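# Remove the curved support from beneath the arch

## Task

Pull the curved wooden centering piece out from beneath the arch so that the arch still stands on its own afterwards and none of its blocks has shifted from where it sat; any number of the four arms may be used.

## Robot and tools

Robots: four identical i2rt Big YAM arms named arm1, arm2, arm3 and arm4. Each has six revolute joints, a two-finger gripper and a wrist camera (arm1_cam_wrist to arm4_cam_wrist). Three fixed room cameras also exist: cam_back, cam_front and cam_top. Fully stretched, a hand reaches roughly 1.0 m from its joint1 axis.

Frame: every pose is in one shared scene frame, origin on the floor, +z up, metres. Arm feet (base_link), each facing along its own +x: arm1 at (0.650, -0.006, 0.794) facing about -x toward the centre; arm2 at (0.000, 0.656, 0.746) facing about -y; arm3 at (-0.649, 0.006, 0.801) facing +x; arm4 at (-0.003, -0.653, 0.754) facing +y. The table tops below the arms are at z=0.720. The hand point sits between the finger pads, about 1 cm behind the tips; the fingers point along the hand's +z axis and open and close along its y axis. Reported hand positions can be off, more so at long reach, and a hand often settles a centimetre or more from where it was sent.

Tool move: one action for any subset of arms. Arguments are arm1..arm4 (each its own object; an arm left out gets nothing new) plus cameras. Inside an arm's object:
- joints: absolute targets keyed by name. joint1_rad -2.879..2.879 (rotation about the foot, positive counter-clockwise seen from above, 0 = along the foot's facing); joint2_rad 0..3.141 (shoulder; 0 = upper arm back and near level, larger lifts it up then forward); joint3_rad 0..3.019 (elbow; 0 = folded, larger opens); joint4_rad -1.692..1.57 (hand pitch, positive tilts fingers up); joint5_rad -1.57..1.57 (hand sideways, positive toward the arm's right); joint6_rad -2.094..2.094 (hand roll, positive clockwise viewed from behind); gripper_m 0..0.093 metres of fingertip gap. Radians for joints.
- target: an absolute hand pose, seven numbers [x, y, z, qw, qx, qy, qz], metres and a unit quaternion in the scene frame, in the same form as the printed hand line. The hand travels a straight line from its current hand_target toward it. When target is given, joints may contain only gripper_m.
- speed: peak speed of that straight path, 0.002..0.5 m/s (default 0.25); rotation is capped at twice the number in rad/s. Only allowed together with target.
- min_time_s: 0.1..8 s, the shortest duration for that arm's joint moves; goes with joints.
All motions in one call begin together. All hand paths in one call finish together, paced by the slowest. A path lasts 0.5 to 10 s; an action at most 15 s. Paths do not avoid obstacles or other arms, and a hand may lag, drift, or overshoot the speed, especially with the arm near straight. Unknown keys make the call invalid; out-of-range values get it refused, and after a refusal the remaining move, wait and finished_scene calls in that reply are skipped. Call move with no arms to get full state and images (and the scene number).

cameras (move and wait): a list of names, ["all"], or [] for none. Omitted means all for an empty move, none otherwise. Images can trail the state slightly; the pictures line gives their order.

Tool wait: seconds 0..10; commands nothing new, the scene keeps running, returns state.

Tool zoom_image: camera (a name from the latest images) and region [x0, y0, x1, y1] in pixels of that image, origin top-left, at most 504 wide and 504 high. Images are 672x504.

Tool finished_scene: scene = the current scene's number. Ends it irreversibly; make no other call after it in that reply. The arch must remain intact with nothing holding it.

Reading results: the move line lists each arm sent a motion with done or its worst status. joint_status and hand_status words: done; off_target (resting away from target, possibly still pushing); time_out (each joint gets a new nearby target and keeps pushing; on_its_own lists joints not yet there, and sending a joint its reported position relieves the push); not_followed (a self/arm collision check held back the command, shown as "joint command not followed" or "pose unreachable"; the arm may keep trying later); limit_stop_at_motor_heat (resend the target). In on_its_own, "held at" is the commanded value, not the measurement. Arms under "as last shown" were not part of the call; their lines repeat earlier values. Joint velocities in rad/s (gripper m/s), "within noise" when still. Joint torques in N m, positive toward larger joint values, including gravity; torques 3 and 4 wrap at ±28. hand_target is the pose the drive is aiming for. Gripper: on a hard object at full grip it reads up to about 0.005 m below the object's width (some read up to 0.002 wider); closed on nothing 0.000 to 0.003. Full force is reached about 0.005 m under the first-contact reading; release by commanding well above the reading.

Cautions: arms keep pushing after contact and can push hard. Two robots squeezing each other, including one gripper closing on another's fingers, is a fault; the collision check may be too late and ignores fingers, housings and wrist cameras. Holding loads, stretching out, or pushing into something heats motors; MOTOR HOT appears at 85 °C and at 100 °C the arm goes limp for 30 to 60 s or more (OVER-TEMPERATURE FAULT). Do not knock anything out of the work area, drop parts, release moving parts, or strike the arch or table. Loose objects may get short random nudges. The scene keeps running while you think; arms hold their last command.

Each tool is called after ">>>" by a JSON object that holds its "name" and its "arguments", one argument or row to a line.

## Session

>>> {"name": "move", "arguments": {

}}

Scene clock: 0.00 s.
Joint torques (N m): no reading
Motor temperatures (°C): arm1=[36 34 36 30 28 30 31] | arm2=[36 31 32 31 33 28 28] | arm3=[30 38 35 31 29 29 34] | arm4=[33 32 32 35 32 27 33]
Heat: arm1: hottest joint1_rad 36 °C; arm2: hottest joint1_rad 36 °C; arm3: hottest joint2_rad 38 °C; arm4: hottest joint4_rad 35 °C.
Joint velocities: within noise
arm1.joint_positions: joint1_rad=-0.792 joint2_rad=+0.597 joint3_rad=+1.317 joint4_rad=-1.235 joint5_rad=+0.036 joint6_rad=+0.139 gripper_m=+0.09396
arm1.joint_status: not commanded
arm1.hand: x=+0.4866 y=+0.1760 z=+1.3259 quat_wxyz=(-0.185, +0.761, -0.404, -0.473) (m; scene frame)
arm1.hand_target: x=+0.4882 y=+0.1742 z=+1.3369 quat_wxyz=(-0.188, +0.755, -0.401, -0.483) (m; scene frame)
arm1.hand_status: not commanded
arm2.joint_positions: joint1_rad=+0.031 joint2_rad=+0.603 joint3_rad=+1.457 joint4_rad=-1.387 joint5_rad=-0.263 joint6_rad=+0.761 gripper_m=+0.09396
arm2.joint_status: not commanded
arm2.hand: x=+0.0421 y=+0.4486 z=+1.3126 quat_wxyz=(-0.497, -0.768, -0.393, +0.094) (m; scene frame)
arm2.hand_target: x=+0.0421 y=+0.4516 z=+1.3209 quat_wxyz=(-0.505, -0.763, -0.391, +0.098) (m; scene frame)
arm2.hand_status: not commanded
arm3.joint_positions: joint1_rad=+0.554 joint2_rad=+0.643 joint3_rad=+1.438 joint4_rad=-1.241 joint5_rad=+0.294 joint6_rad=+0.554 gripper_m=+0.09396
arm3.joint_status: not commanded
arm3.hand: x=-0.4138 y=+0.1037 z=+1.3791 quat_wxyz=(-0.507, -0.061, -0.841, -0.178) (m; scene frame)
arm3.hand_target: x=-0.4167 y=+0.1018 z=+1.3926 quat_wxyz=(-0.517, -0.063, -0.833, -0.186) (m; scene frame)
arm3.hand_status: not commanded
arm4.joint_positions: joint1_rad=-0.454 joint2_rad=+0.631 joint3_rad=+1.450 joint4_rad=-1.565 joint5_rad=-0.075 joint6_rad=-0.150 gripper_m=+0.09396
arm4.joint_status: not commanded
arm4.hand: x=+0.0668 y=-0.4724 z=+1.2759 quat_wxyz=(-0.346, +0.552, -0.728, -0.214) (m; scene frame)
arm4.hand_target: x=+0.0658 y=-0.4742 z=+1.2836 quat_wxyz=(-0.354, +0.550, -0.724, -0.218) (m; scene frame)
arm4.hand_status: not commanded
pictures: arm1_cam_wrist, arm2_cam_wrist, arm3_cam_wrist, arm4_cam_wrist, cam_back, cam_front, cam_top
camera_calibration:
arm1_cam_wrist: T_world_to_cam=[[0.797319, 0.596147, -0.0942867, -0.368986], [0.509163, -0.748247, -0.4253, 0.451023], [-0.324091, 0.291093, -0.900128, 1.42768], [0, 0, 0, 1]] pos_world=[0.527254, 0.141859, 1.44212]
arm2_cam_wrist: T_world_to_cam=[[-0.701394, 0.201794, -0.683612, 0.835716], [0.409312, 0.899214, -0.154522, -0.212758], [0.583532, -0.388191, -0.713301, 1.21205], [0, 0, 0, 1]] pos_world=[-0.0340186, 0.493179, 1.40298]
arm3_cam_wrist: T_world_to_cam=[[0.0879263, -0.924112, -0.371868, 0.64589], [-0.911985, 0.0754847, -0.403218, 0.172778], [0.400689, 0.374592, -0.83614, 1.40781], [0, 0, 0, 1]] pos_world=[-0.463312, 0.0564809, 1.48697]
arm4_cam_wrist: T_world_to_cam=[[0.951578, -0.295641, 0.084239, -0.312856], [-0.273853, -0.939752, -0.204623, -0.161551], [0.139659, 0.171646, -0.975209, 1.44366], [0, 0, 0, 1]] pos_world=[0.0518457, -0.492109, 1.40116]

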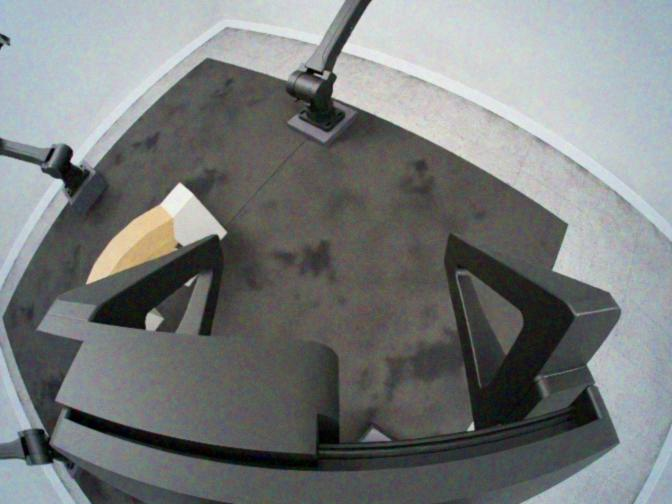

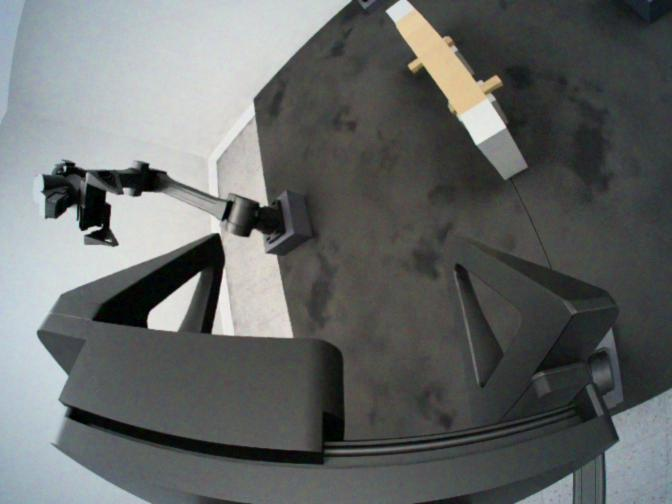

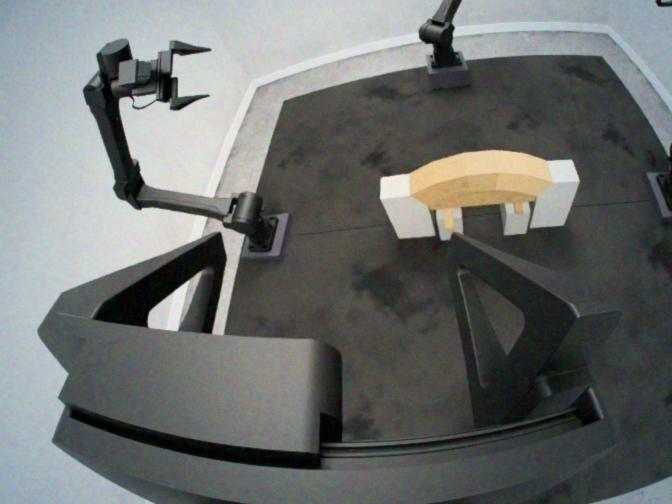

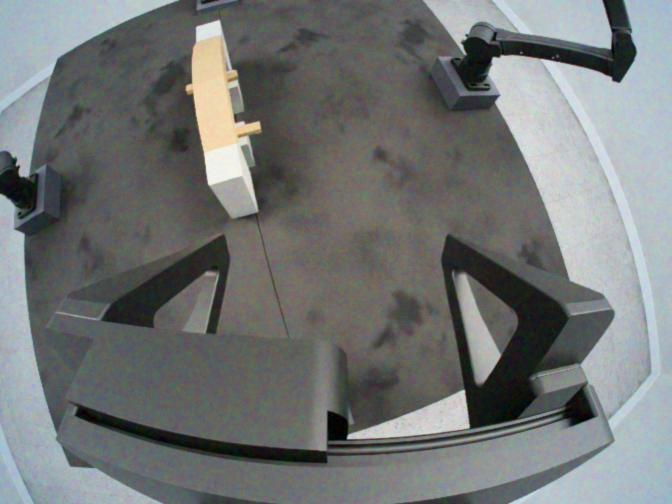

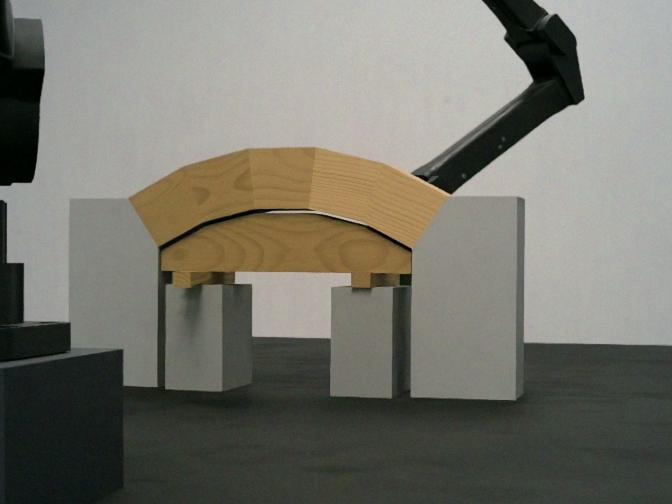

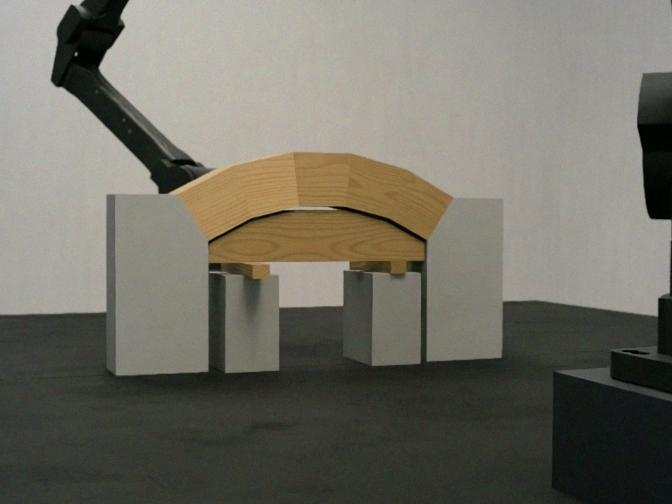

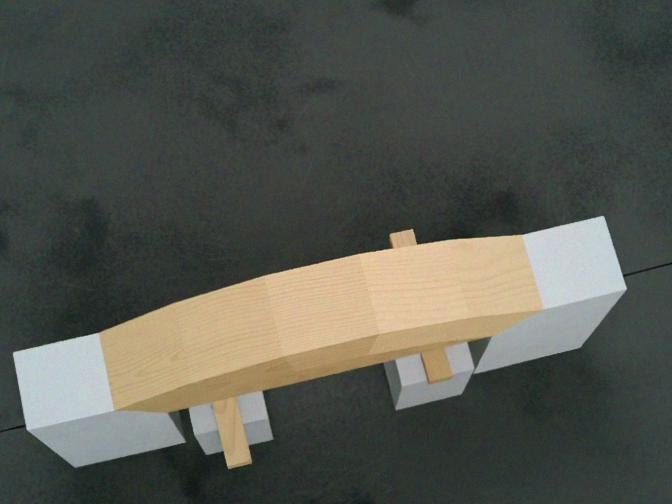

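>>> {"name": "move", "arguments": {
  "arm1": {"target":[0.27,-0.008,1.02,-0.0037,0.7071,-0.0037,-0.7071],"speed":0.4,"joints":{"gripper_m":0.06}},
  "arm3": {"target":[-0.29,-0.003,1.06,0.5026,0.5026,0.4974,0.4974],"speed":0.4,"joints":{"gripper_m":0.093}}
}}

>>> {"name": "move", "arguments": {
  "arm1": {"target":[0.17,-0.007,0.88,-0.0037,0.7071,-0.0037,-0.7071],"speed":0.2},
  "cameras": ["cam_top","cam_front","cam_back","arm1_cam_wrist","arm3_cam_wrist"]
}}

Scene clock: 5.43 s.
Joint torques (N m): arm1=[0.26 0.15 5.82 3.79 -0.11 -0.25] | arm2=[1.32 3.66 9.32 2.3 -0.01 -0.05] | arm3=[-0.15 0.56 10.73 2.19 0.28 0.07] | arm4=[-1.14 3.9 8.55 2.11 0.01 0.02]
Motor temperatures (°C): arm1=[36 33 37 30 28 30 31] | arm2=[36 31 32 31 32 28 28] | arm3=[30 38 36 31 29 29 34] | arm4=[33 32 32 35 32 27 33]
Heat: arm1: hottest joint3_rad 37 °C; arm2: hottest joint1_rad 36 °C; arm3: hottest joint2_rad 38 °C; arm4: hottest joint4_rad 35 °C.
move: arm1 done; arm3 done
Joint velocities: within noise
arm1.joint_positions: joint1_rad=+0.028 joint2_rad=+0.882 joint3_rad=+0.219 joint4_rad=+0.660 joint5_rad=+0.024 joint6_rad=+0.021 gripper_m=+0.06009
arm1.joint_status: all done
arm1.hand: x=+0.2686 y=-0.0047 z=+1.0264 quat_wxyz=(-0.003, +0.706, -0.012, -0.708) (m; scene frame)
arm1.hand_target: x=+0.2701 y=-0.0080 z=+1.0201 quat_wxyz=(-0.004, +0.707, -0.004, -0.707) (m; scene frame)
arm1.hand_status: done (0.007 m and 0.9 deg from the pose sent, 0.417 m and 58.0 deg at the start)
arm2, arm4: as last shown
arm3.joint_positions: joint1_rad=-0.083 joint2_rad=+0.628 joint3_rad=+0.233 joint4_rad=+0.393 joint5_rad=-0.038 joint6_rad=+1.568 gripper_m=+0.09309
arm3.joint_status: all done
arm3.hand: x=-0.2914 y=-0.0022 z=+1.0589 quat_wxyz=(-0.502, -0.502, -0.503, -0.494) (m; scene frame)
arm3.hand_target: x=-0.2901 y=-0.0030 z=+1.0599 quat_wxyz=(-0.502, -0.503, -0.498, -0.497) (m; scene frame)
arm3.hand_status: done (0.002 m and 0.8 deg from the pose sent, 0.358 m and 75.1 deg at the start)
pictures: none

Scene clock: 7.23 s.
Joint torques (N m): arm1=[-0.09 -7.18 2.88 3.56 -0.12 -0.23] | arm2=[1.03 3.78 9.28 2.29 -0.02 -0.07] | arm3=[-0.15 0.5 10.77 2.22 0.27 0.1] | arm4=[-1.14 3.96 8.62 2.13 -0.02 0.03]
Motor temperatures (°C): arm1=[36 33 37 30 28 30 31] | arm2=[36 31 32 31 32 28 28] | arm3=[30 38 36 31 29 29 34] | arm4=[33 32 32 35 32 27 33]
Heat: arm1: hottest joint3_rad 37 °C; arm2: hottest joint1_rad 36 °C; arm3: hottest joint2_rad 38 °C; arm4: hottest joint4_rad 35 °C.
move: arm1 done
Joint velocities: within noise
arm1.joint_positions: joint1_rad=+0.028 joint2_rad=+1.878 joint3_rad=+0.373 joint4_rad=+1.480 joint5_rad=+0.022 joint6_rad=+0.021 gripper_m=+0.06009
arm1.joint_status: not commanded
arm1.hand: x=+0.1765 y=-0.0040 z=+0.8795 quat_wxyz=(-0.003, +0.714, -0.011, -0.700) (m; scene frame)
arm1.hand_target: x=+0.1702 y=-0.0070 z=+0.8800 quat_wxyz=(-0.004, +0.707, -0.004, -0.707) (m; scene frame)
arm1.hand_status: done (0.007 m and 1.5 deg from the pose sent, 0.176 m and 0.9 deg at the start)
arm2, arm3, arm4: as last shown
pictures: arm1_cam_wrist, arm3_cam_wrist, cam_back, cam_front, cam_top
camera_calibration:
arm1_cam_wrist: T_world_to_cam=[[0.0331349, 0.999386, -0.0113702, 0.00700384], [0.597273, -0.0289217, -0.801516, 0.602576], [-0.801353, 0.0197671, -0.597865, 0.795104], [0, 0, 0, 1]] pos_world=[0.277024, -0.0052889, 0.958419]
arm3_cam_wrist: T_world_to_cam=[[0.00422856, -0.00466153, -0.99998, 1.06091], [-0.604296, 0.796735, -0.00626943, -0.165746], [0.796749, 0.60431, 0.000552102, 0.360705], [0, 0, 0, 1]] pos_world=[-0.392037, -0.0809764, 1.05965]

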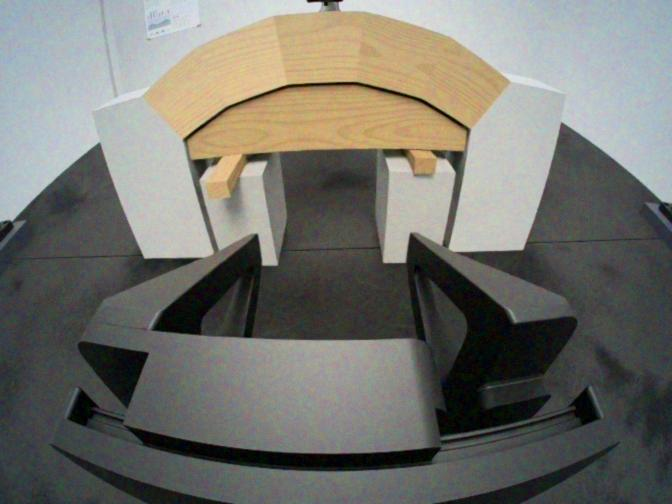

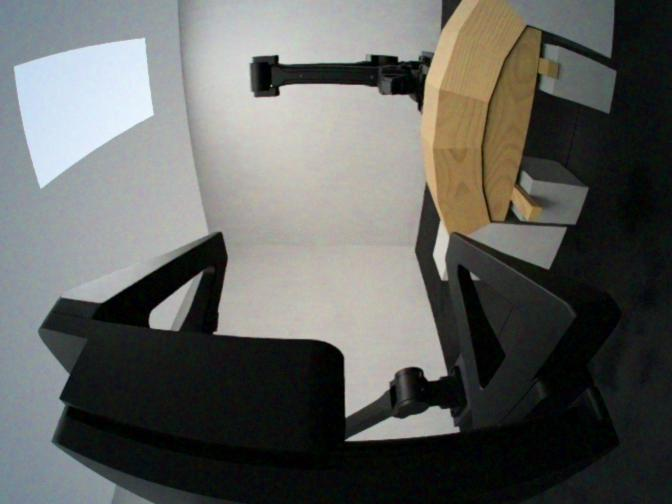

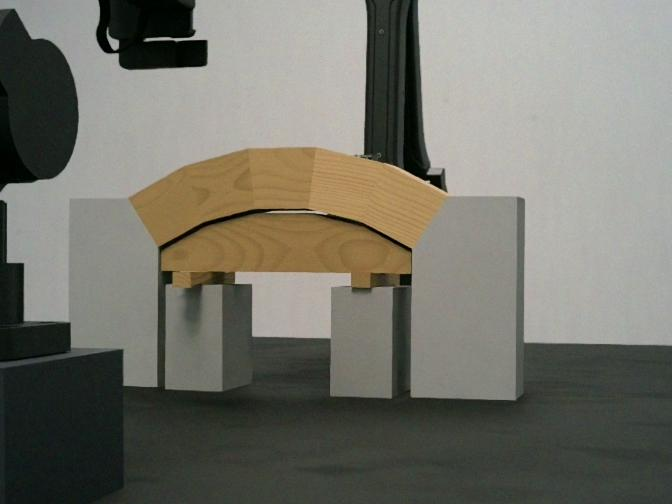

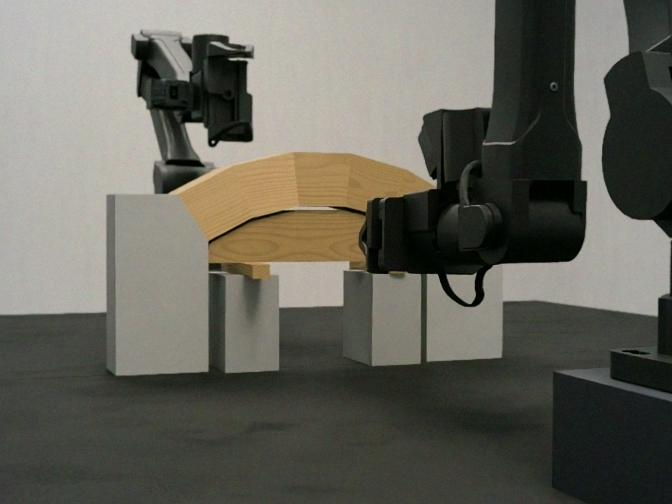

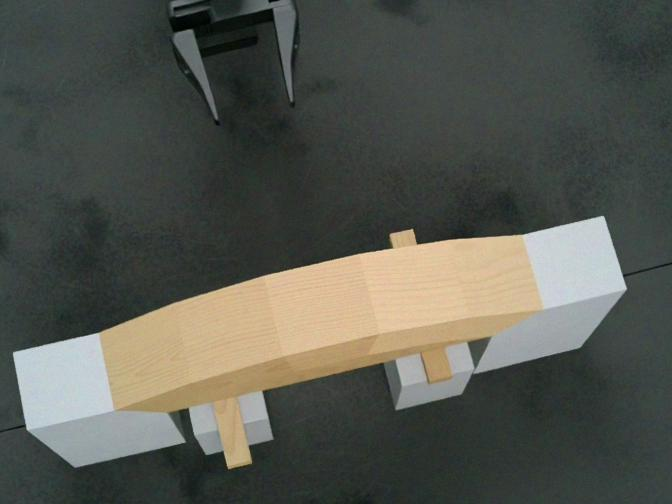

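>>> {"name": "move", "arguments": {
  "arm1": {"target":[0.045,-0.014,0.872,-0.0037,0.7071,-0.0037,-0.7071],"speed":0.15},
  "arm3": {"target":[-0.17,-0.004,0.862,0.5026,0.5026,0.4974,0.4974],"speed":0.25},
  "cameras": ["cam_top","cam_front","cam_back","arm1_cam_wrist","arm3_cam_wrist"]
}}

Scene clock: 9.90 s.
Joint torques (N m): arm1=[0.67 -11.4 5.22 1.69 0.1 -0.23] | arm2=[1.32 3.55 9.32 2.24 -0.01 -0.07] | arm3=[0.5 -9.23 2.95 2.21 0.28 0.09] | arm4=[-1.08 4.01 8.57 2.11 -0.01 0.02]
Motor temperatures (°C): arm1=[36 34 37 30 28 30 31] | arm2=[36 31 33 31 32 28 28] | arm3=[30 38 36 31 29 29 34] | arm4=[33 32 32 35 32 27 33]
Heat: arm1: hottest joint3_rad 37 °C; arm2: hottest joint1_rad 36 °C; arm3: hottest joint2_rad 38 °C; arm4: hottest joint4_rad 35 °C.
move: arm1 off_target; arm3 off_target
Joint velocities: within noise
arm1.joint_positions: joint1_rad=+0.034 joint2_rad=+1.990 joint3_rad=+0.710 joint4_rad=+1.290 joint5_rad=+0.029 joint6_rad=+0.021 gripper_m=+0.06009
arm1.joint_status: not commanded
arm1.hand: x=+0.0552 y=-0.0065 z=+0.8817 quat_wxyz=(-0.003, +0.702, -0.011, -0.712) (m; scene frame)
arm1.hand_target: x=+0.0458 y=-0.0140 z=+0.8722 quat_wxyz=(-0.004, +0.707, -0.004, -0.707) (m; scene frame)
arm1.hand_status: off_target (0.016 m and 1.2 deg from the pose sent, 0.132 m and 1.5 deg at the start)
arm2, arm4: as last shown
arm3.joint_positions: joint1_rad=-0.075 joint2_rad=+1.962 joint3_rad=+0.382 joint4_rad=+1.536 joint5_rad=-0.020 joint6_rad=+1.568 gripper_m=+0.09309
arm3.joint_status: not commanded
arm3.hand: x=-0.1756 y=-0.0082 z=+0.8592 quat_wxyz=(-0.493, -0.515, -0.510, -0.481) (m; scene frame)
arm3.hand_target: x=-0.1699 y=-0.0039 z=+0.8625 quat_wxyz=(-0.496, -0.509, -0.504, -0.491) (m; scene frame)
arm3.hand_status: off_target (0.008 m and 3.0 deg from the pose sent, 0.231 m and 0.8 deg at the start; a joint's target at an end of its range on 23 of 56 steps)
pictures: arm1_cam_wrist, arm3_cam_wrist, cam_back, cam_front, cam_top
camera_calibration:
arm1_cam_wrist: T_world_to_cam=[[0.0339057, 0.999349, -0.0123074, 0.0143933], [0.568797, -0.0294207, -0.821951, 0.696272], [-0.821778, 0.0208684, -0.569425, 0.675327], [0, 0, 0, 1]] pos_world=[0.158444, -0.00799216, 0.957026]
arm3_cam_wrist: T_world_to_cam=[[-0.0377124, -0.00284512, -0.999285, 0.852772], [-0.595524, 0.803084, 0.0201882, -0.113394], [0.802452, 0.595859, -0.0319806, 0.301007], [0, 0, 0, 1]] pos_world=[-0.276912, -0.0858665, 0.864078]

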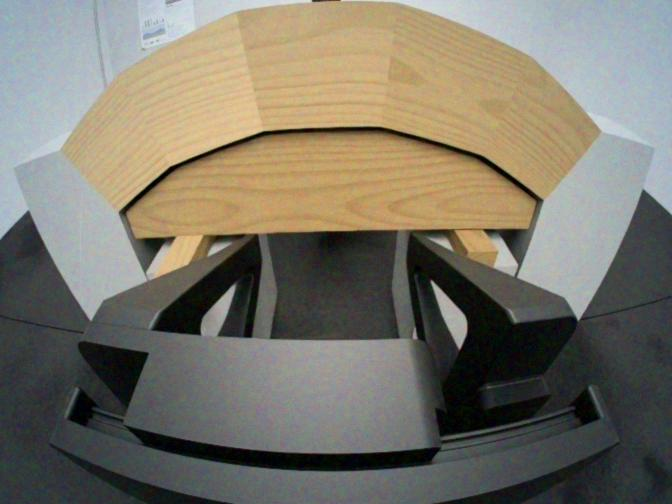

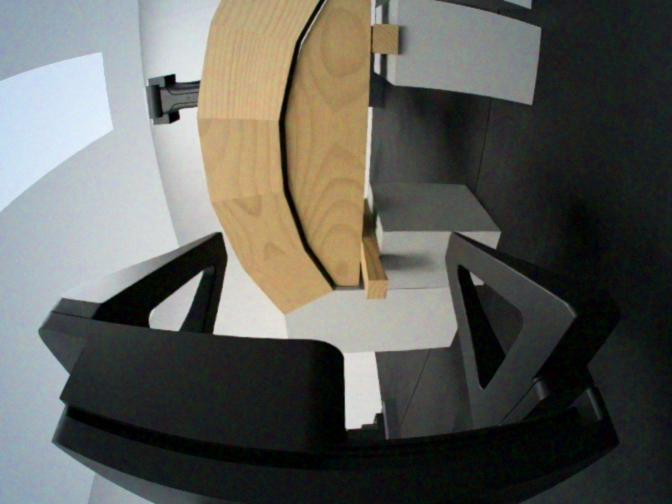

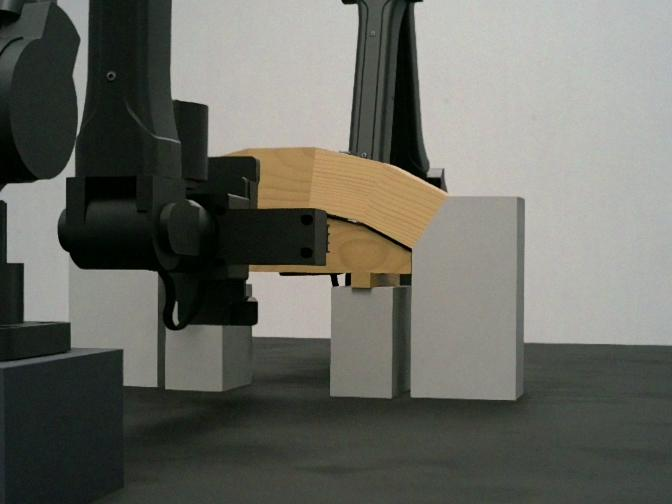

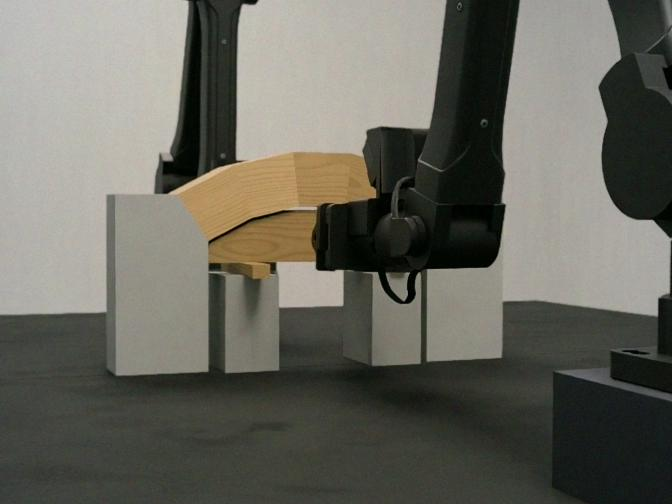

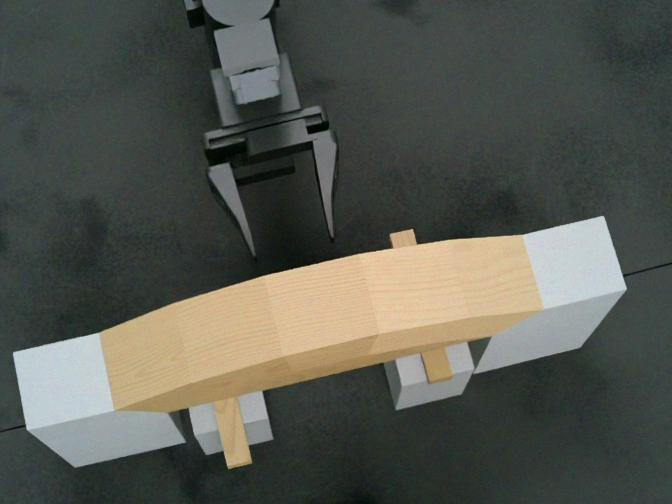

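>>> {"name": "move", "arguments": {
  "arm1": {"target":[-0.02,-0.022,0.866,-0.0037,0.7071,-0.0037,-0.7071],"speed":0.06},
  "cameras": ["cam_top","cam_back","arm1_cam_wrist","cam_front"]
}}

Scene clock: 12.27 s.
Joint torques (N m): arm1=[0.73 -13.45 6.56 1.58 0.1 -0.23] | arm2=[1.03 3.78 9.39 2.26 -0.01 -0.05] | arm3=[0.62 -9.29 2.89 2.24 0.28 0.08] | arm4=[-0.91 4.54 8.49 2.02 0 0.04]
Motor temperatures (°C): arm1=[36 34 37 30 28 30 31] | arm2=[36 31 33 31 32 28 28] | arm3=[30 38 36 31 29 29 34] | arm4=[33 32 32 35 32 27 33]
Heat: arm1: hottest joint3_rad 37 °C; arm2: hottest joint1_rad 36 °C; arm3: hottest joint2_rad 38 °C; arm4: hottest joint4_rad 35 °C.
move: arm1 off_target
Joint velocities: within noise
arm1.joint_positions: joint1_rad=+0.046 joint2_rad=+2.072 joint3_rad=+0.896 joint4_rad=+1.183 joint5_rad=+0.043 joint6_rad=+0.021 gripper_m=+0.06009
arm1.joint_status: not commanded
arm1.hand: x=-0.0074 y=-0.0126 z=+0.8755 quat_wxyz=(-0.004, +0.703, -0.012, -0.711) (m; scene frame)
arm1.hand_target: x=-0.0189 y=-0.0220 z=+0.8662 quat_wxyz=(-0.004, +0.707, -0.004, -0.707) (m; scene frame)
arm1.hand_status: off_target (0.018 m and 1.1 deg from the pose sent, 0.078 m and 1.2 deg at the start)
arm2, arm3, arm4: as last shown
pictures: arm1_cam_wrist, cam_back, cam_front, cam_top
camera_calibration:
arm1_cam_wrist: T_world_to_cam=[[0.0359491, 0.999279, -0.0122398, 0.0223942], [0.571847, -0.0306135, -0.819789, 0.724662], [-0.819572, 0.0224714, -0.572535, 0.62318], [0, 0, 0, 1]] pos_world=[0.0955403, -0.0141974, 0.951136]

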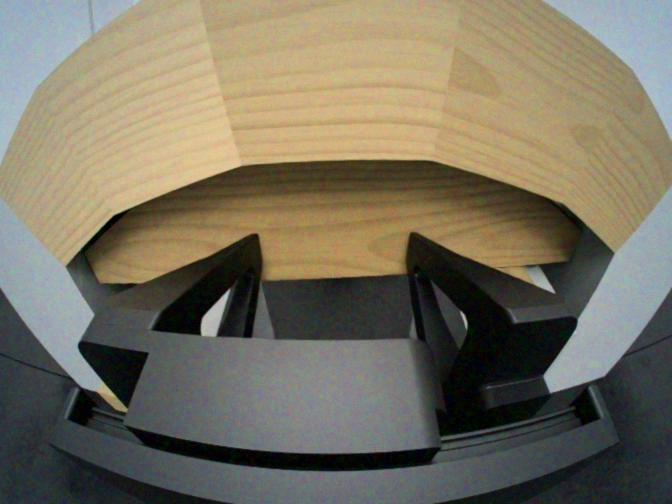

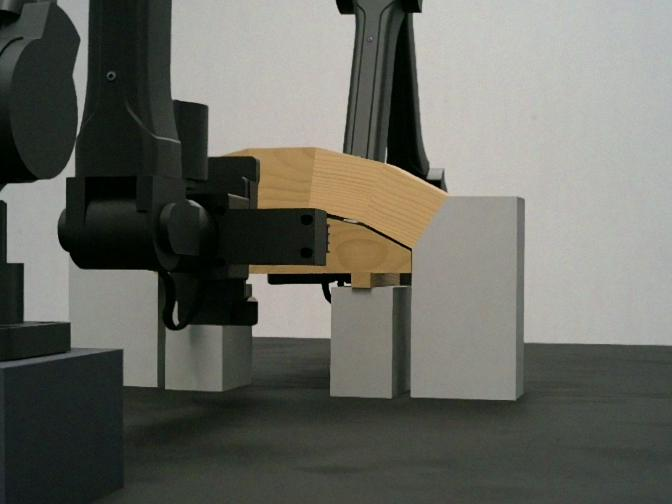

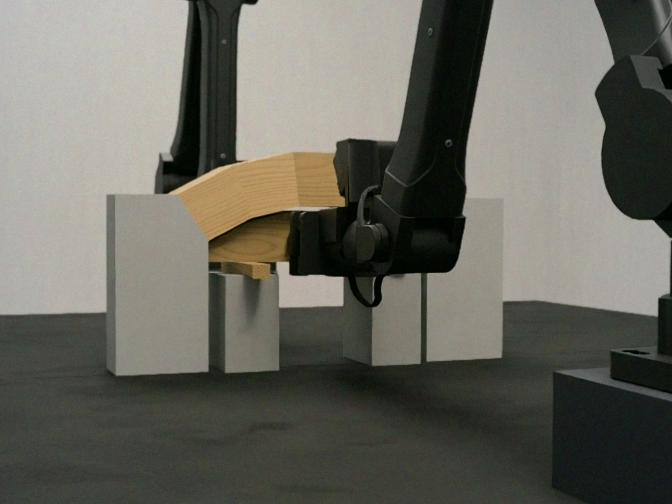

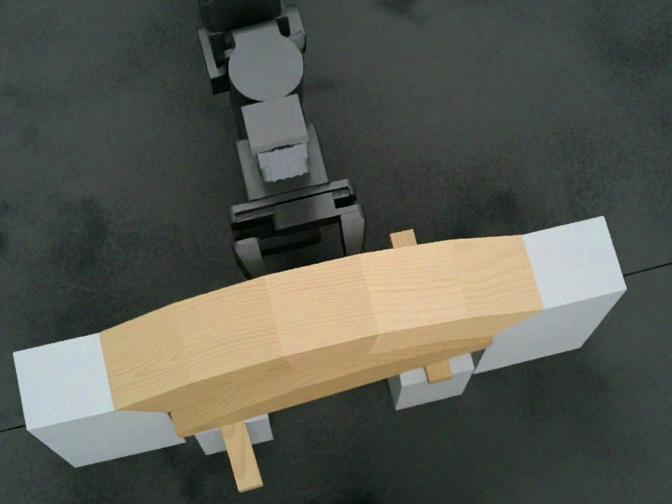

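>>> {"name": "move", "arguments": {
  "arm1": {"target":[0.025,-0.060,0.857,-0.0037,0.7071,-0.0037,-0.7071],"speed":0.12},
  "cameras": ["cam_top","arm1_cam_wrist"]
}}

Scene clock: 14.17 s.
Joint torques (N m): arm1=[0.32 -14.04 2.61 3.56 0.11 -0.23] | arm2=[1.38 3.6 9.36 2.29 0.01 -0.06] | arm3=[0.62 -9.17 2.91 2.24 0.28 0.09] | arm4=[-1.44 4.6 8.66 2.13 -0.03 0.02]
Motor temperatures (°C): arm1=[36 34 37 30 28 30 31] | arm2=[36 31 33 31 32 28 28] | arm3=[30 38 36 31 29 29 34] | arm4=[33 32 33 35 32 27 33]
Heat: arm1: hottest joint3_rad 37 °C; arm2: hottest joint1_rad 36 °C; arm3: hottest joint2_rad 38 °C; arm4: hottest joint4_rad 35 °C.
move: arm1 done
Joint velocities: within noise
arm1.joint_positions: joint1_rad=+0.138 joint2_rad=+2.072 joint3_rad=+0.826 joint4_rad=+1.239 joint5_rad=+0.130 joint6_rad=+0.021 gripper_m=+0.06009
arm1.joint_status: not commanded
arm1.hand: x=+0.0201 y=-0.0550 z=+0.8624 quat_wxyz=(-0.002, +0.708, -0.010, -0.706) (m; scene frame)
arm1.hand_target: x=+0.0251 y=-0.0600 z=+0.8569 quat_wxyz=(-0.004, +0.707, -0.004, -0.707) (m; scene frame)
arm1.hand_status: done (0.009 m and 0.8 deg from the pose sent, 0.060 m and 1.1 deg at the start)
arm2, arm3, arm4: as last shown
pictures: arm1_cam_wrist, cam_top
camera_calibration:
arm1_cam_wrist: T_world_to_cam=[[0.0308878, 0.999464, -0.0108451, 0.0625733], [0.582919, -0.0268266, -0.812088, 0.690289], [-0.811943, 0.0187618, -0.583435, 0.648261], [0, 0, 0, 1]] pos_world=[0.122036, -0.0561842, 0.939471]

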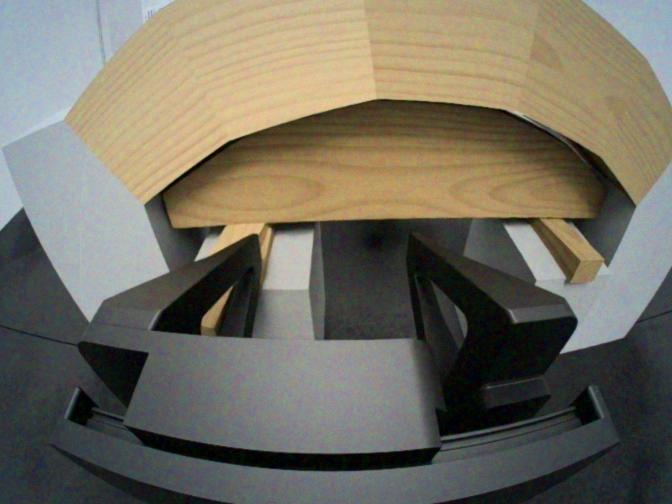

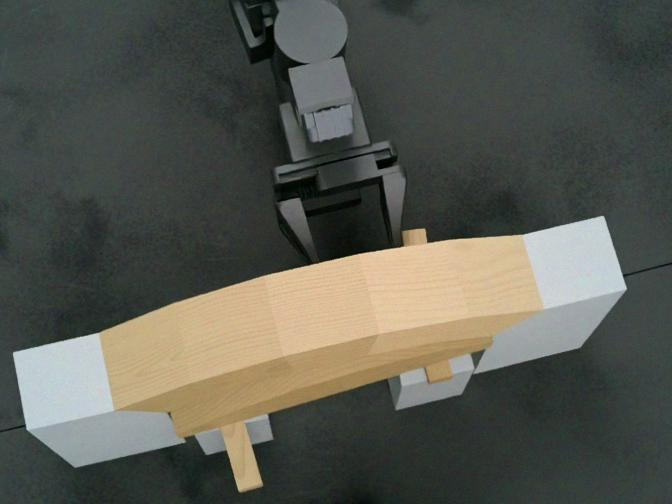

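>>> {"name": "move", "arguments": {
  "arm1": {"target":[0.025,-0.044,0.872,-0.0037,0.7071,-0.0037,-0.7071],"speed":0.1}
}}

>>> {"name": "move", "arguments": {
  "arm1": {"target":[-0.03,-0.046,0.862,-0.0037,0.7071,-0.0037,-0.7071],"speed":0.05},
  "cameras": ["cam_top","arm1_cam_wrist"]
}}

Scene clock: 15.97 s.
Joint torques (N m): arm1=[-0.91 -16.73 2.56 2.09 -0.1 -0.22] | arm2=[1.03 3.72 9.36 2.28 -0.02 -0.06] | arm3=[0.62 -9.17 2.89 2.24 0.28 0.09] | arm4=[-1.03 3.72 8.68 2.03 0.01 0.04]
Motor temperatures (°C): arm1=[36 34 37 30 28 30 31] | arm2=[36 31 33 31 32 28 28] | arm3=[30 38 36 31 29 29 34] | arm4=[33 32 33 35 32 27 33]
Heat: arm1: hottest joint3_rad 37 °C; arm2: hottest joint1_rad 36 °C; arm3: hottest joint2_rad 38 °C; arm4: hottest joint4_rad 35 °C.
move: arm1 off_target
Joint velocities: within noise
arm1.joint_positions: joint1_rad=+0.125 joint2_rad=+2.063 joint3_rad=+0.815 joint4_rad=+1.239 joint5_rad=+0.100 joint6_rad=+0.021 gripper_m=+0.06009
arm1.joint_status: not commanded
arm1.hand: x=+0.0232 y=-0.0514 z=+0.8637 quat_wxyz=(+0.004, +0.709, -0.004, -0.705) (m; scene frame)
arm1.hand_target: x=+0.0249 y=-0.0441 z=+0.8719 quat_wxyz=(-0.004, +0.707, -0.004, -0.707) (m; scene frame)
arm1.hand_status: off_target (0.011 m and 0.9 deg from the pose sent, 0.015 m and 0.7 deg at the start)
arm2, arm3, arm4: as last shown
pictures: none

Scene clock: 17.70 s.
Joint torques (N m): arm1=[-1.61 -13.86 6.74 1.63 -0.1 -0.23] | arm2=[1.2 4.01 9.36 2.28 -0.02 -0.06] | arm3=[0.73 -9.41 2.96 2.24 0.28 0.09] | arm4=[-0.91 4.25 8.51 2.17 0 0.02]
Motor temperatures (°C): arm1=[36 34 37 30 28 30 31] | arm2=[36 31 33 31 32 28 28] | arm3=[30 38 36 31 29 29 34] | arm4=[33 32 33 35 32 27 33]
Heat: arm1: hottest joint3_rad 37 °C; arm2: hottest joint1_rad 36 °C; arm3: hottest joint2_rad 38 °C; arm4: hottest joint4_rad 35 °C.
move: arm1 off_target
Joint velocities: within noise
arm1.joint_positions: joint1_rad=+0.121 joint2_rad=+2.095 joint3_rad=+0.930 joint4_rad=+1.169 joint5_rad=+0.095 joint6_rad=+0.021 gripper_m=+0.06009
arm1.joint_status: not commanded
arm1.hand: x=-0.0162 y=-0.0537 z=+0.8708 quat_wxyz=(+0.005, +0.704, -0.004, -0.710) (m; scene frame)
arm1.hand_target: x=-0.0289 y=-0.0460 z=+0.8622 quat_wxyz=(-0.004, +0.707, -0.004, -0.707) (m; scene frame)
arm1.hand_status: off_target (0.018 m and 1.1 deg from the pose sent, 0.053 m and 0.9 deg at the start)
arm2, arm3, arm4: as last shown
pictures: arm1_cam_wrist, cam_top
camera_calibration:
arm1_cam_wrist: T_world_to_cam=[[0.0130152, 0.999841, -0.0122109, 0.0634623], [0.574429, -0.0174721, -0.818368, 0.724139], [-0.818451, 0.0036369, -0.574565, 0.614997], [0, 0, 0, 1]] pos_world=[0.086552, -0.0530366, 0.946743]

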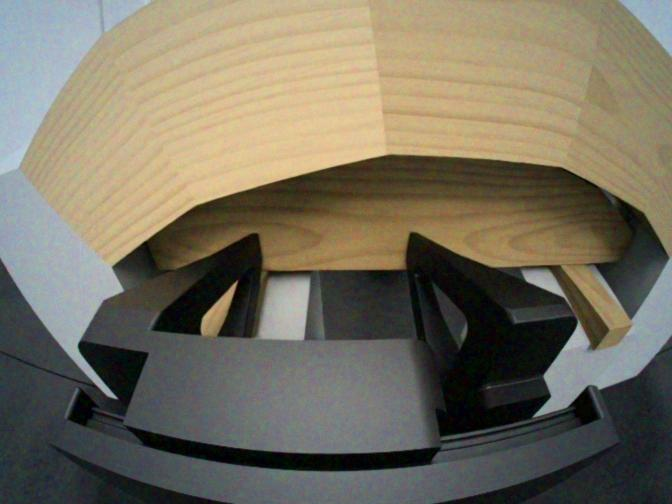

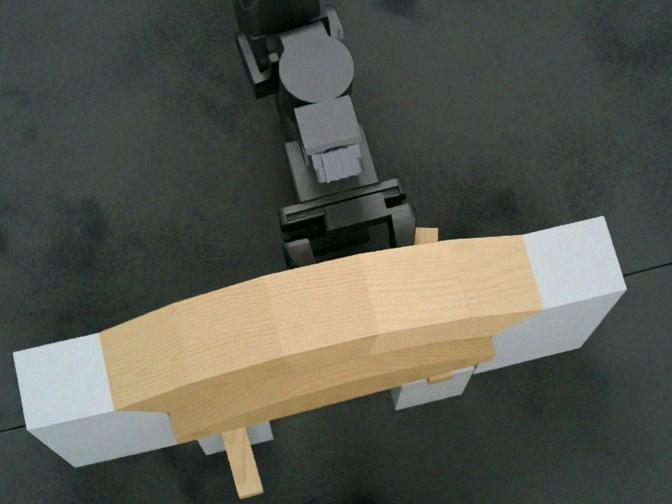

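>>> {"name": "move", "arguments": {
  "arm1": {"target":[-0.048,-0.035,0.862,-0.0037,0.7071,-0.0037,-0.7071],"speed":0.05},
  "cameras": ["cam_top","arm1_cam_wrist","arm3_cam_wrist"]
}}

Scene clock: 19.03 s.
Joint torques (N m): arm1=[-1.79 -14.04 7.02 1.48 -0.06 -0.23] | arm2=[1.38 3.66 9.36 2.28 -0.01 -0.08] | arm3=[0.56 -9.23 2.92 2.24 0.28 0.09] | arm4=[-1.03 4.07 8.58 2.09 0.03 0.03]
Motor temperatures (°C): arm1=[36 34 37 30 28 30 31] | arm2=[36 31 33 31 32 28 28] | arm3=[30 38 36 31 29 29 34] | arm4=[33 32 33 35 32 27 33]
Heat: arm1: hottest joint3_rad 37 °C; arm2: hottest joint1_rad 36 °C; arm3: hottest joint2_rad 38 °C; arm4: hottest joint4_rad 35 °C.
move: arm1 off_target
Joint velocities: within noise
arm1.joint_positions: joint1_rad=+0.099 joint2_rad=+2.109 joint3_rad=+0.982 joint4_rad=+1.140 joint5_rad=+0.070 joint6_rad=+0.021 gripper_m=+0.06009
arm1.joint_status: not commanded
arm1.hand: x=-0.0343 y=-0.0448 z=+0.8756 quat_wxyz=(+0.006, +0.701, -0.003, -0.713) (m; scene frame)
arm1.hand_target: x=-0.0465 y=-0.0349 z=+0.8622 quat_wxyz=(-0.004, +0.707, -0.004, -0.707) (m; scene frame)
arm1.hand_status: off_target (0.022 m and 1.5 deg from the pose sent, 0.038 m and 1.0 deg at the start)
arm2.joint_positions: joint1_rad=+0.031 joint2_rad=+0.603 joint3_rad=+1.457 joint4_rad=-1.387 joint5_rad=-0.263 joint6_rad=+0.761 gripper_m=+0.09396
arm2.joint_status: not commanded
arm2.hand: x=+0.0421 y=+0.4486 z=+1.3126 quat_wxyz=(-0.497, -0.768, -0.393, +0.094) (m; scene frame)
arm2.hand_target: x=+0.0421 y=+0.4516 z=+1.3209 quat_wxyz=(-0.505, -0.763, -0.391, +0.098) (m; scene frame)
arm2.hand_status: not commanded
arm3: as last shown
arm4.joint_positions: joint1_rad=-0.454 joint2_rad=+0.631 joint3_rad=+1.450 joint4_rad=-1.565 joint5_rad=-0.075 joint6_rad=-0.150 gripper_m=+0.09396
arm4.joint_status: not commanded
arm4.hand: x=+0.0668 y=-0.4724 z=+1.2759 quat_wxyz=(-0.346, +0.552, -0.728, -0.214) (m; scene frame)
arm4.hand_target: x=+0.0658 y=-0.4742 z=+1.2836 quat_wxyz=(-0.354, +0.550, -0.724, -0.218) (m; scene frame)
arm4.hand_status: not commanded
pictures: arm1_cam_wrist, arm3_cam_wrist, cam_top
camera_calibration:
arm1_cam_wrist: T_world_to_cam=[[0.00986736, 0.999869, -0.0128502, 0.0552558], [0.567343, -0.0161802, -0.823322, 0.742723], [-0.823422, 0.000833529, -0.567428, 0.596392], [0, 0, 0, 1]] pos_world=[0.0691583, -0.0437282, 0.95062]
arm3_cam_wrist: T_world_to_cam=[[-0.0377124, -0.00284512, -0.999285, 0.852772], [-0.595524, 0.803084, 0.0201882, -0.113394], [0.802452, 0.595859, -0.0319806, 0.301007], [0, 0, 0, 1]] pos_world=[-0.276912, -0.0858665, 0.864078]

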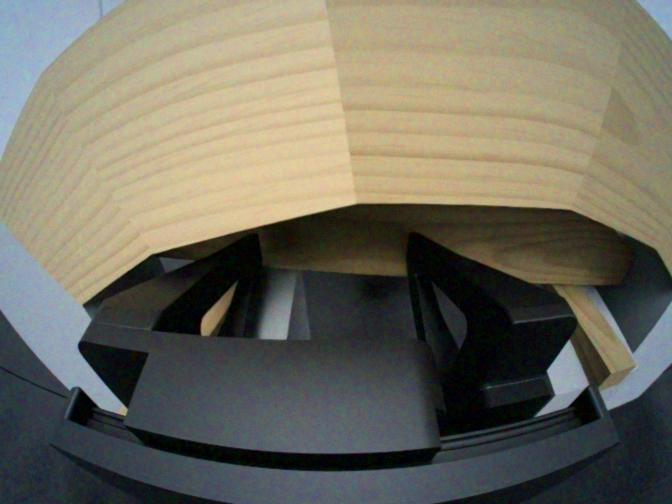

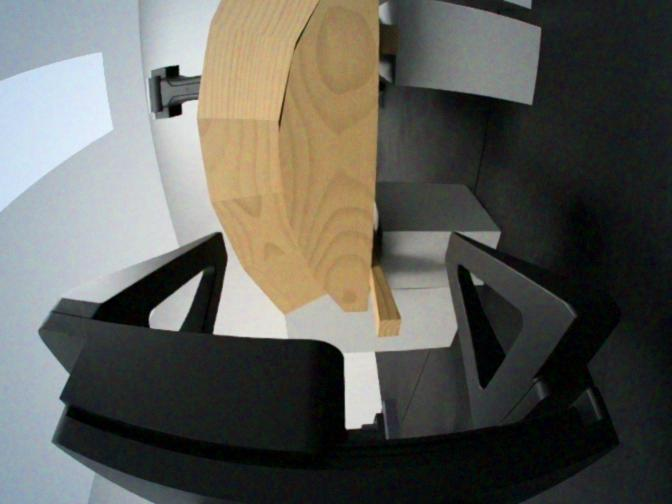

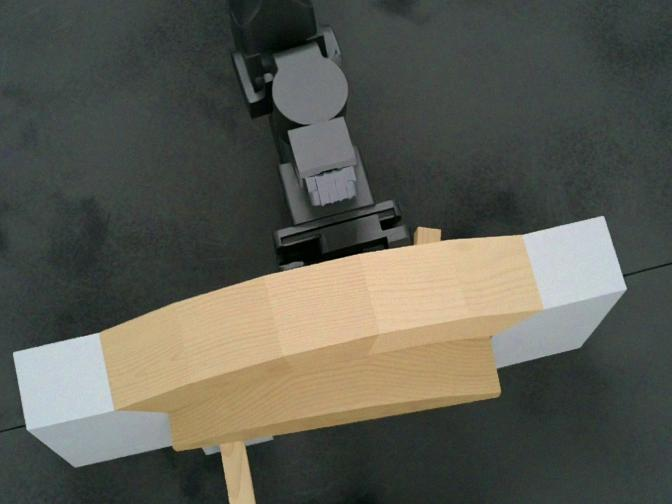

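>>> {"name": "move", "arguments": {
  "arm1": {"target":[0.1,-0.03,0.872,-0.0037,0.7071,-0.0037,-0.7071],"speed":0.15},
  "arm3": {"target":[-0.105,0.004,0.866,0.5171,0.5171,0.4823,0.4823],"speed":0.15},
  "cameras": ["cam_top","cam_front","cam_back","arm3_cam_wrist"]
}}

Scene clock: 21.60 s.
Joint torques (N m): arm1=[-0.85 -14.21 1.68 3.51 0.11 -0.23] | arm2=[1.08 3.6 9.33 2.28 -0.01 -0.04] | arm3=[0.44 -10.7 4.93 1.02 0.28 0.09] | arm4=[-1.08 4.13 8.55 2.09 -0.02 0.05]
Motor temperatures (°C): arm1=[36 34 37 30 28 30 31] | arm2=[36 31 33 31 32 28 28] | arm3=[30 38 36 31 29 29 34] | arm4=[33 32 33 35 32 27 33]
Heat: arm1: hottest joint3_rad 37 °C; arm2: hottest joint1_rad 36 °C; arm3: hottest joint2_rad 38 °C; arm4: hottest joint4_rad 35 °C.
move: arm1 off_target; arm3 done
Joint velocities: within noise
arm1.joint_positions: joint1_rad=+0.099 joint2_rad=+1.997 joint3_rad=+0.599 joint4_rad=+1.356 joint5_rad=+0.076 joint6_rad=+0.021 gripper_m=+0.06009
arm1.joint_status: not commanded
arm1.hand: x=+0.0980 y=-0.0339 z=+0.8565 quat_wxyz=(+0.002, +0.721, -0.004, -0.693) (m; scene frame)
arm1.hand_target: x=+0.0999 y=-0.0301 z=+0.8717 quat_wxyz=(-0.004, +0.707, -0.004, -0.707) (m; scene frame)
arm1.hand_status: off_target (0.016 m and 2.3 deg from the pose sent, 0.135 m and 1.5 deg at the start)
arm2, arm4: as last shown
arm3.joint_positions: joint1_rad=-0.020 joint2_rad=+1.987 joint3_rad=+0.550 joint4_rad=+1.446 joint5_rad=+0.094 joint6_rad=+1.568 gripper_m=+0.09309
arm3.joint_status: not commanded
arm3.hand: x=-0.1129 y=-0.0008 z=+0.8702 quat_wxyz=(-0.521, -0.516, -0.482, -0.479) (m; scene frame)
arm3.hand_target: x=-0.1054 y=+0.0039 z=+0.8661 quat_wxyz=(-0.517, -0.517, -0.482, -0.482) (m; scene frame)
arm3.hand_status: done (0.010 m and 0.6 deg from the pose sent, 0.072 m and 4.3 deg at the start)
pictures: arm3_cam_wrist, cam_back, cam_front, cam_top
camera_calibration:
arm3_cam_wrist: T_world_to_cam=[[0.0161261, -0.00514522, -0.999857, 0.872771], [-0.54747, 0.836722, -0.0131355, -0.0477836], [0.83667, 0.547603, 0.0106762, 0.213458], [0, 0, 0, 1]] pos_world=[-0.218829, -0.0724183, 0.869739]

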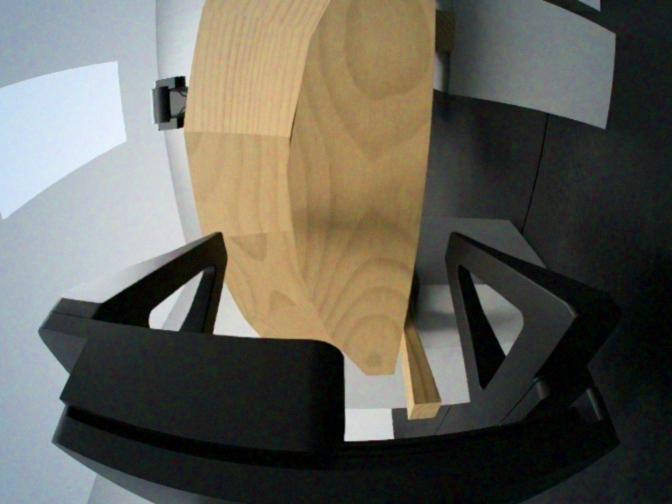

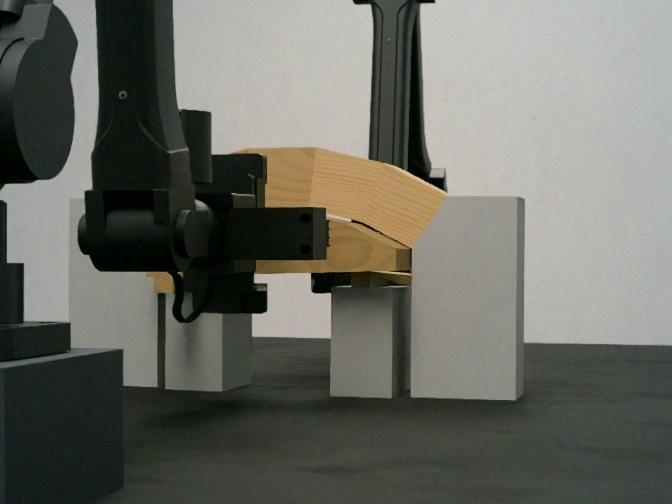

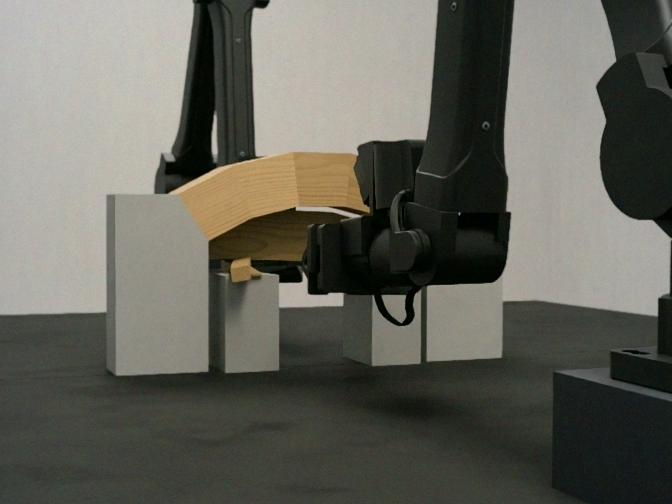

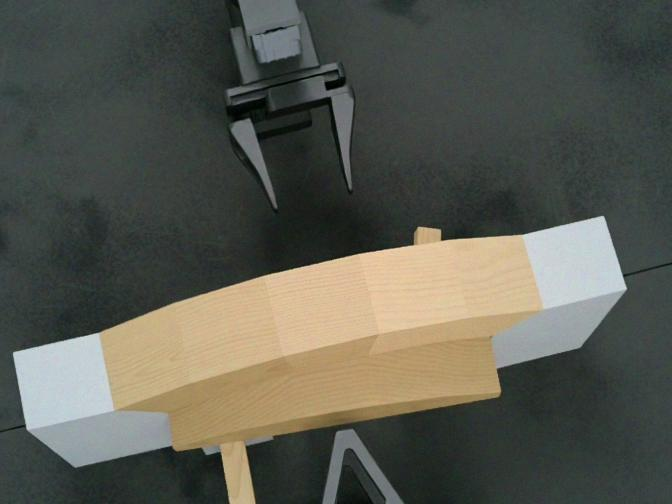

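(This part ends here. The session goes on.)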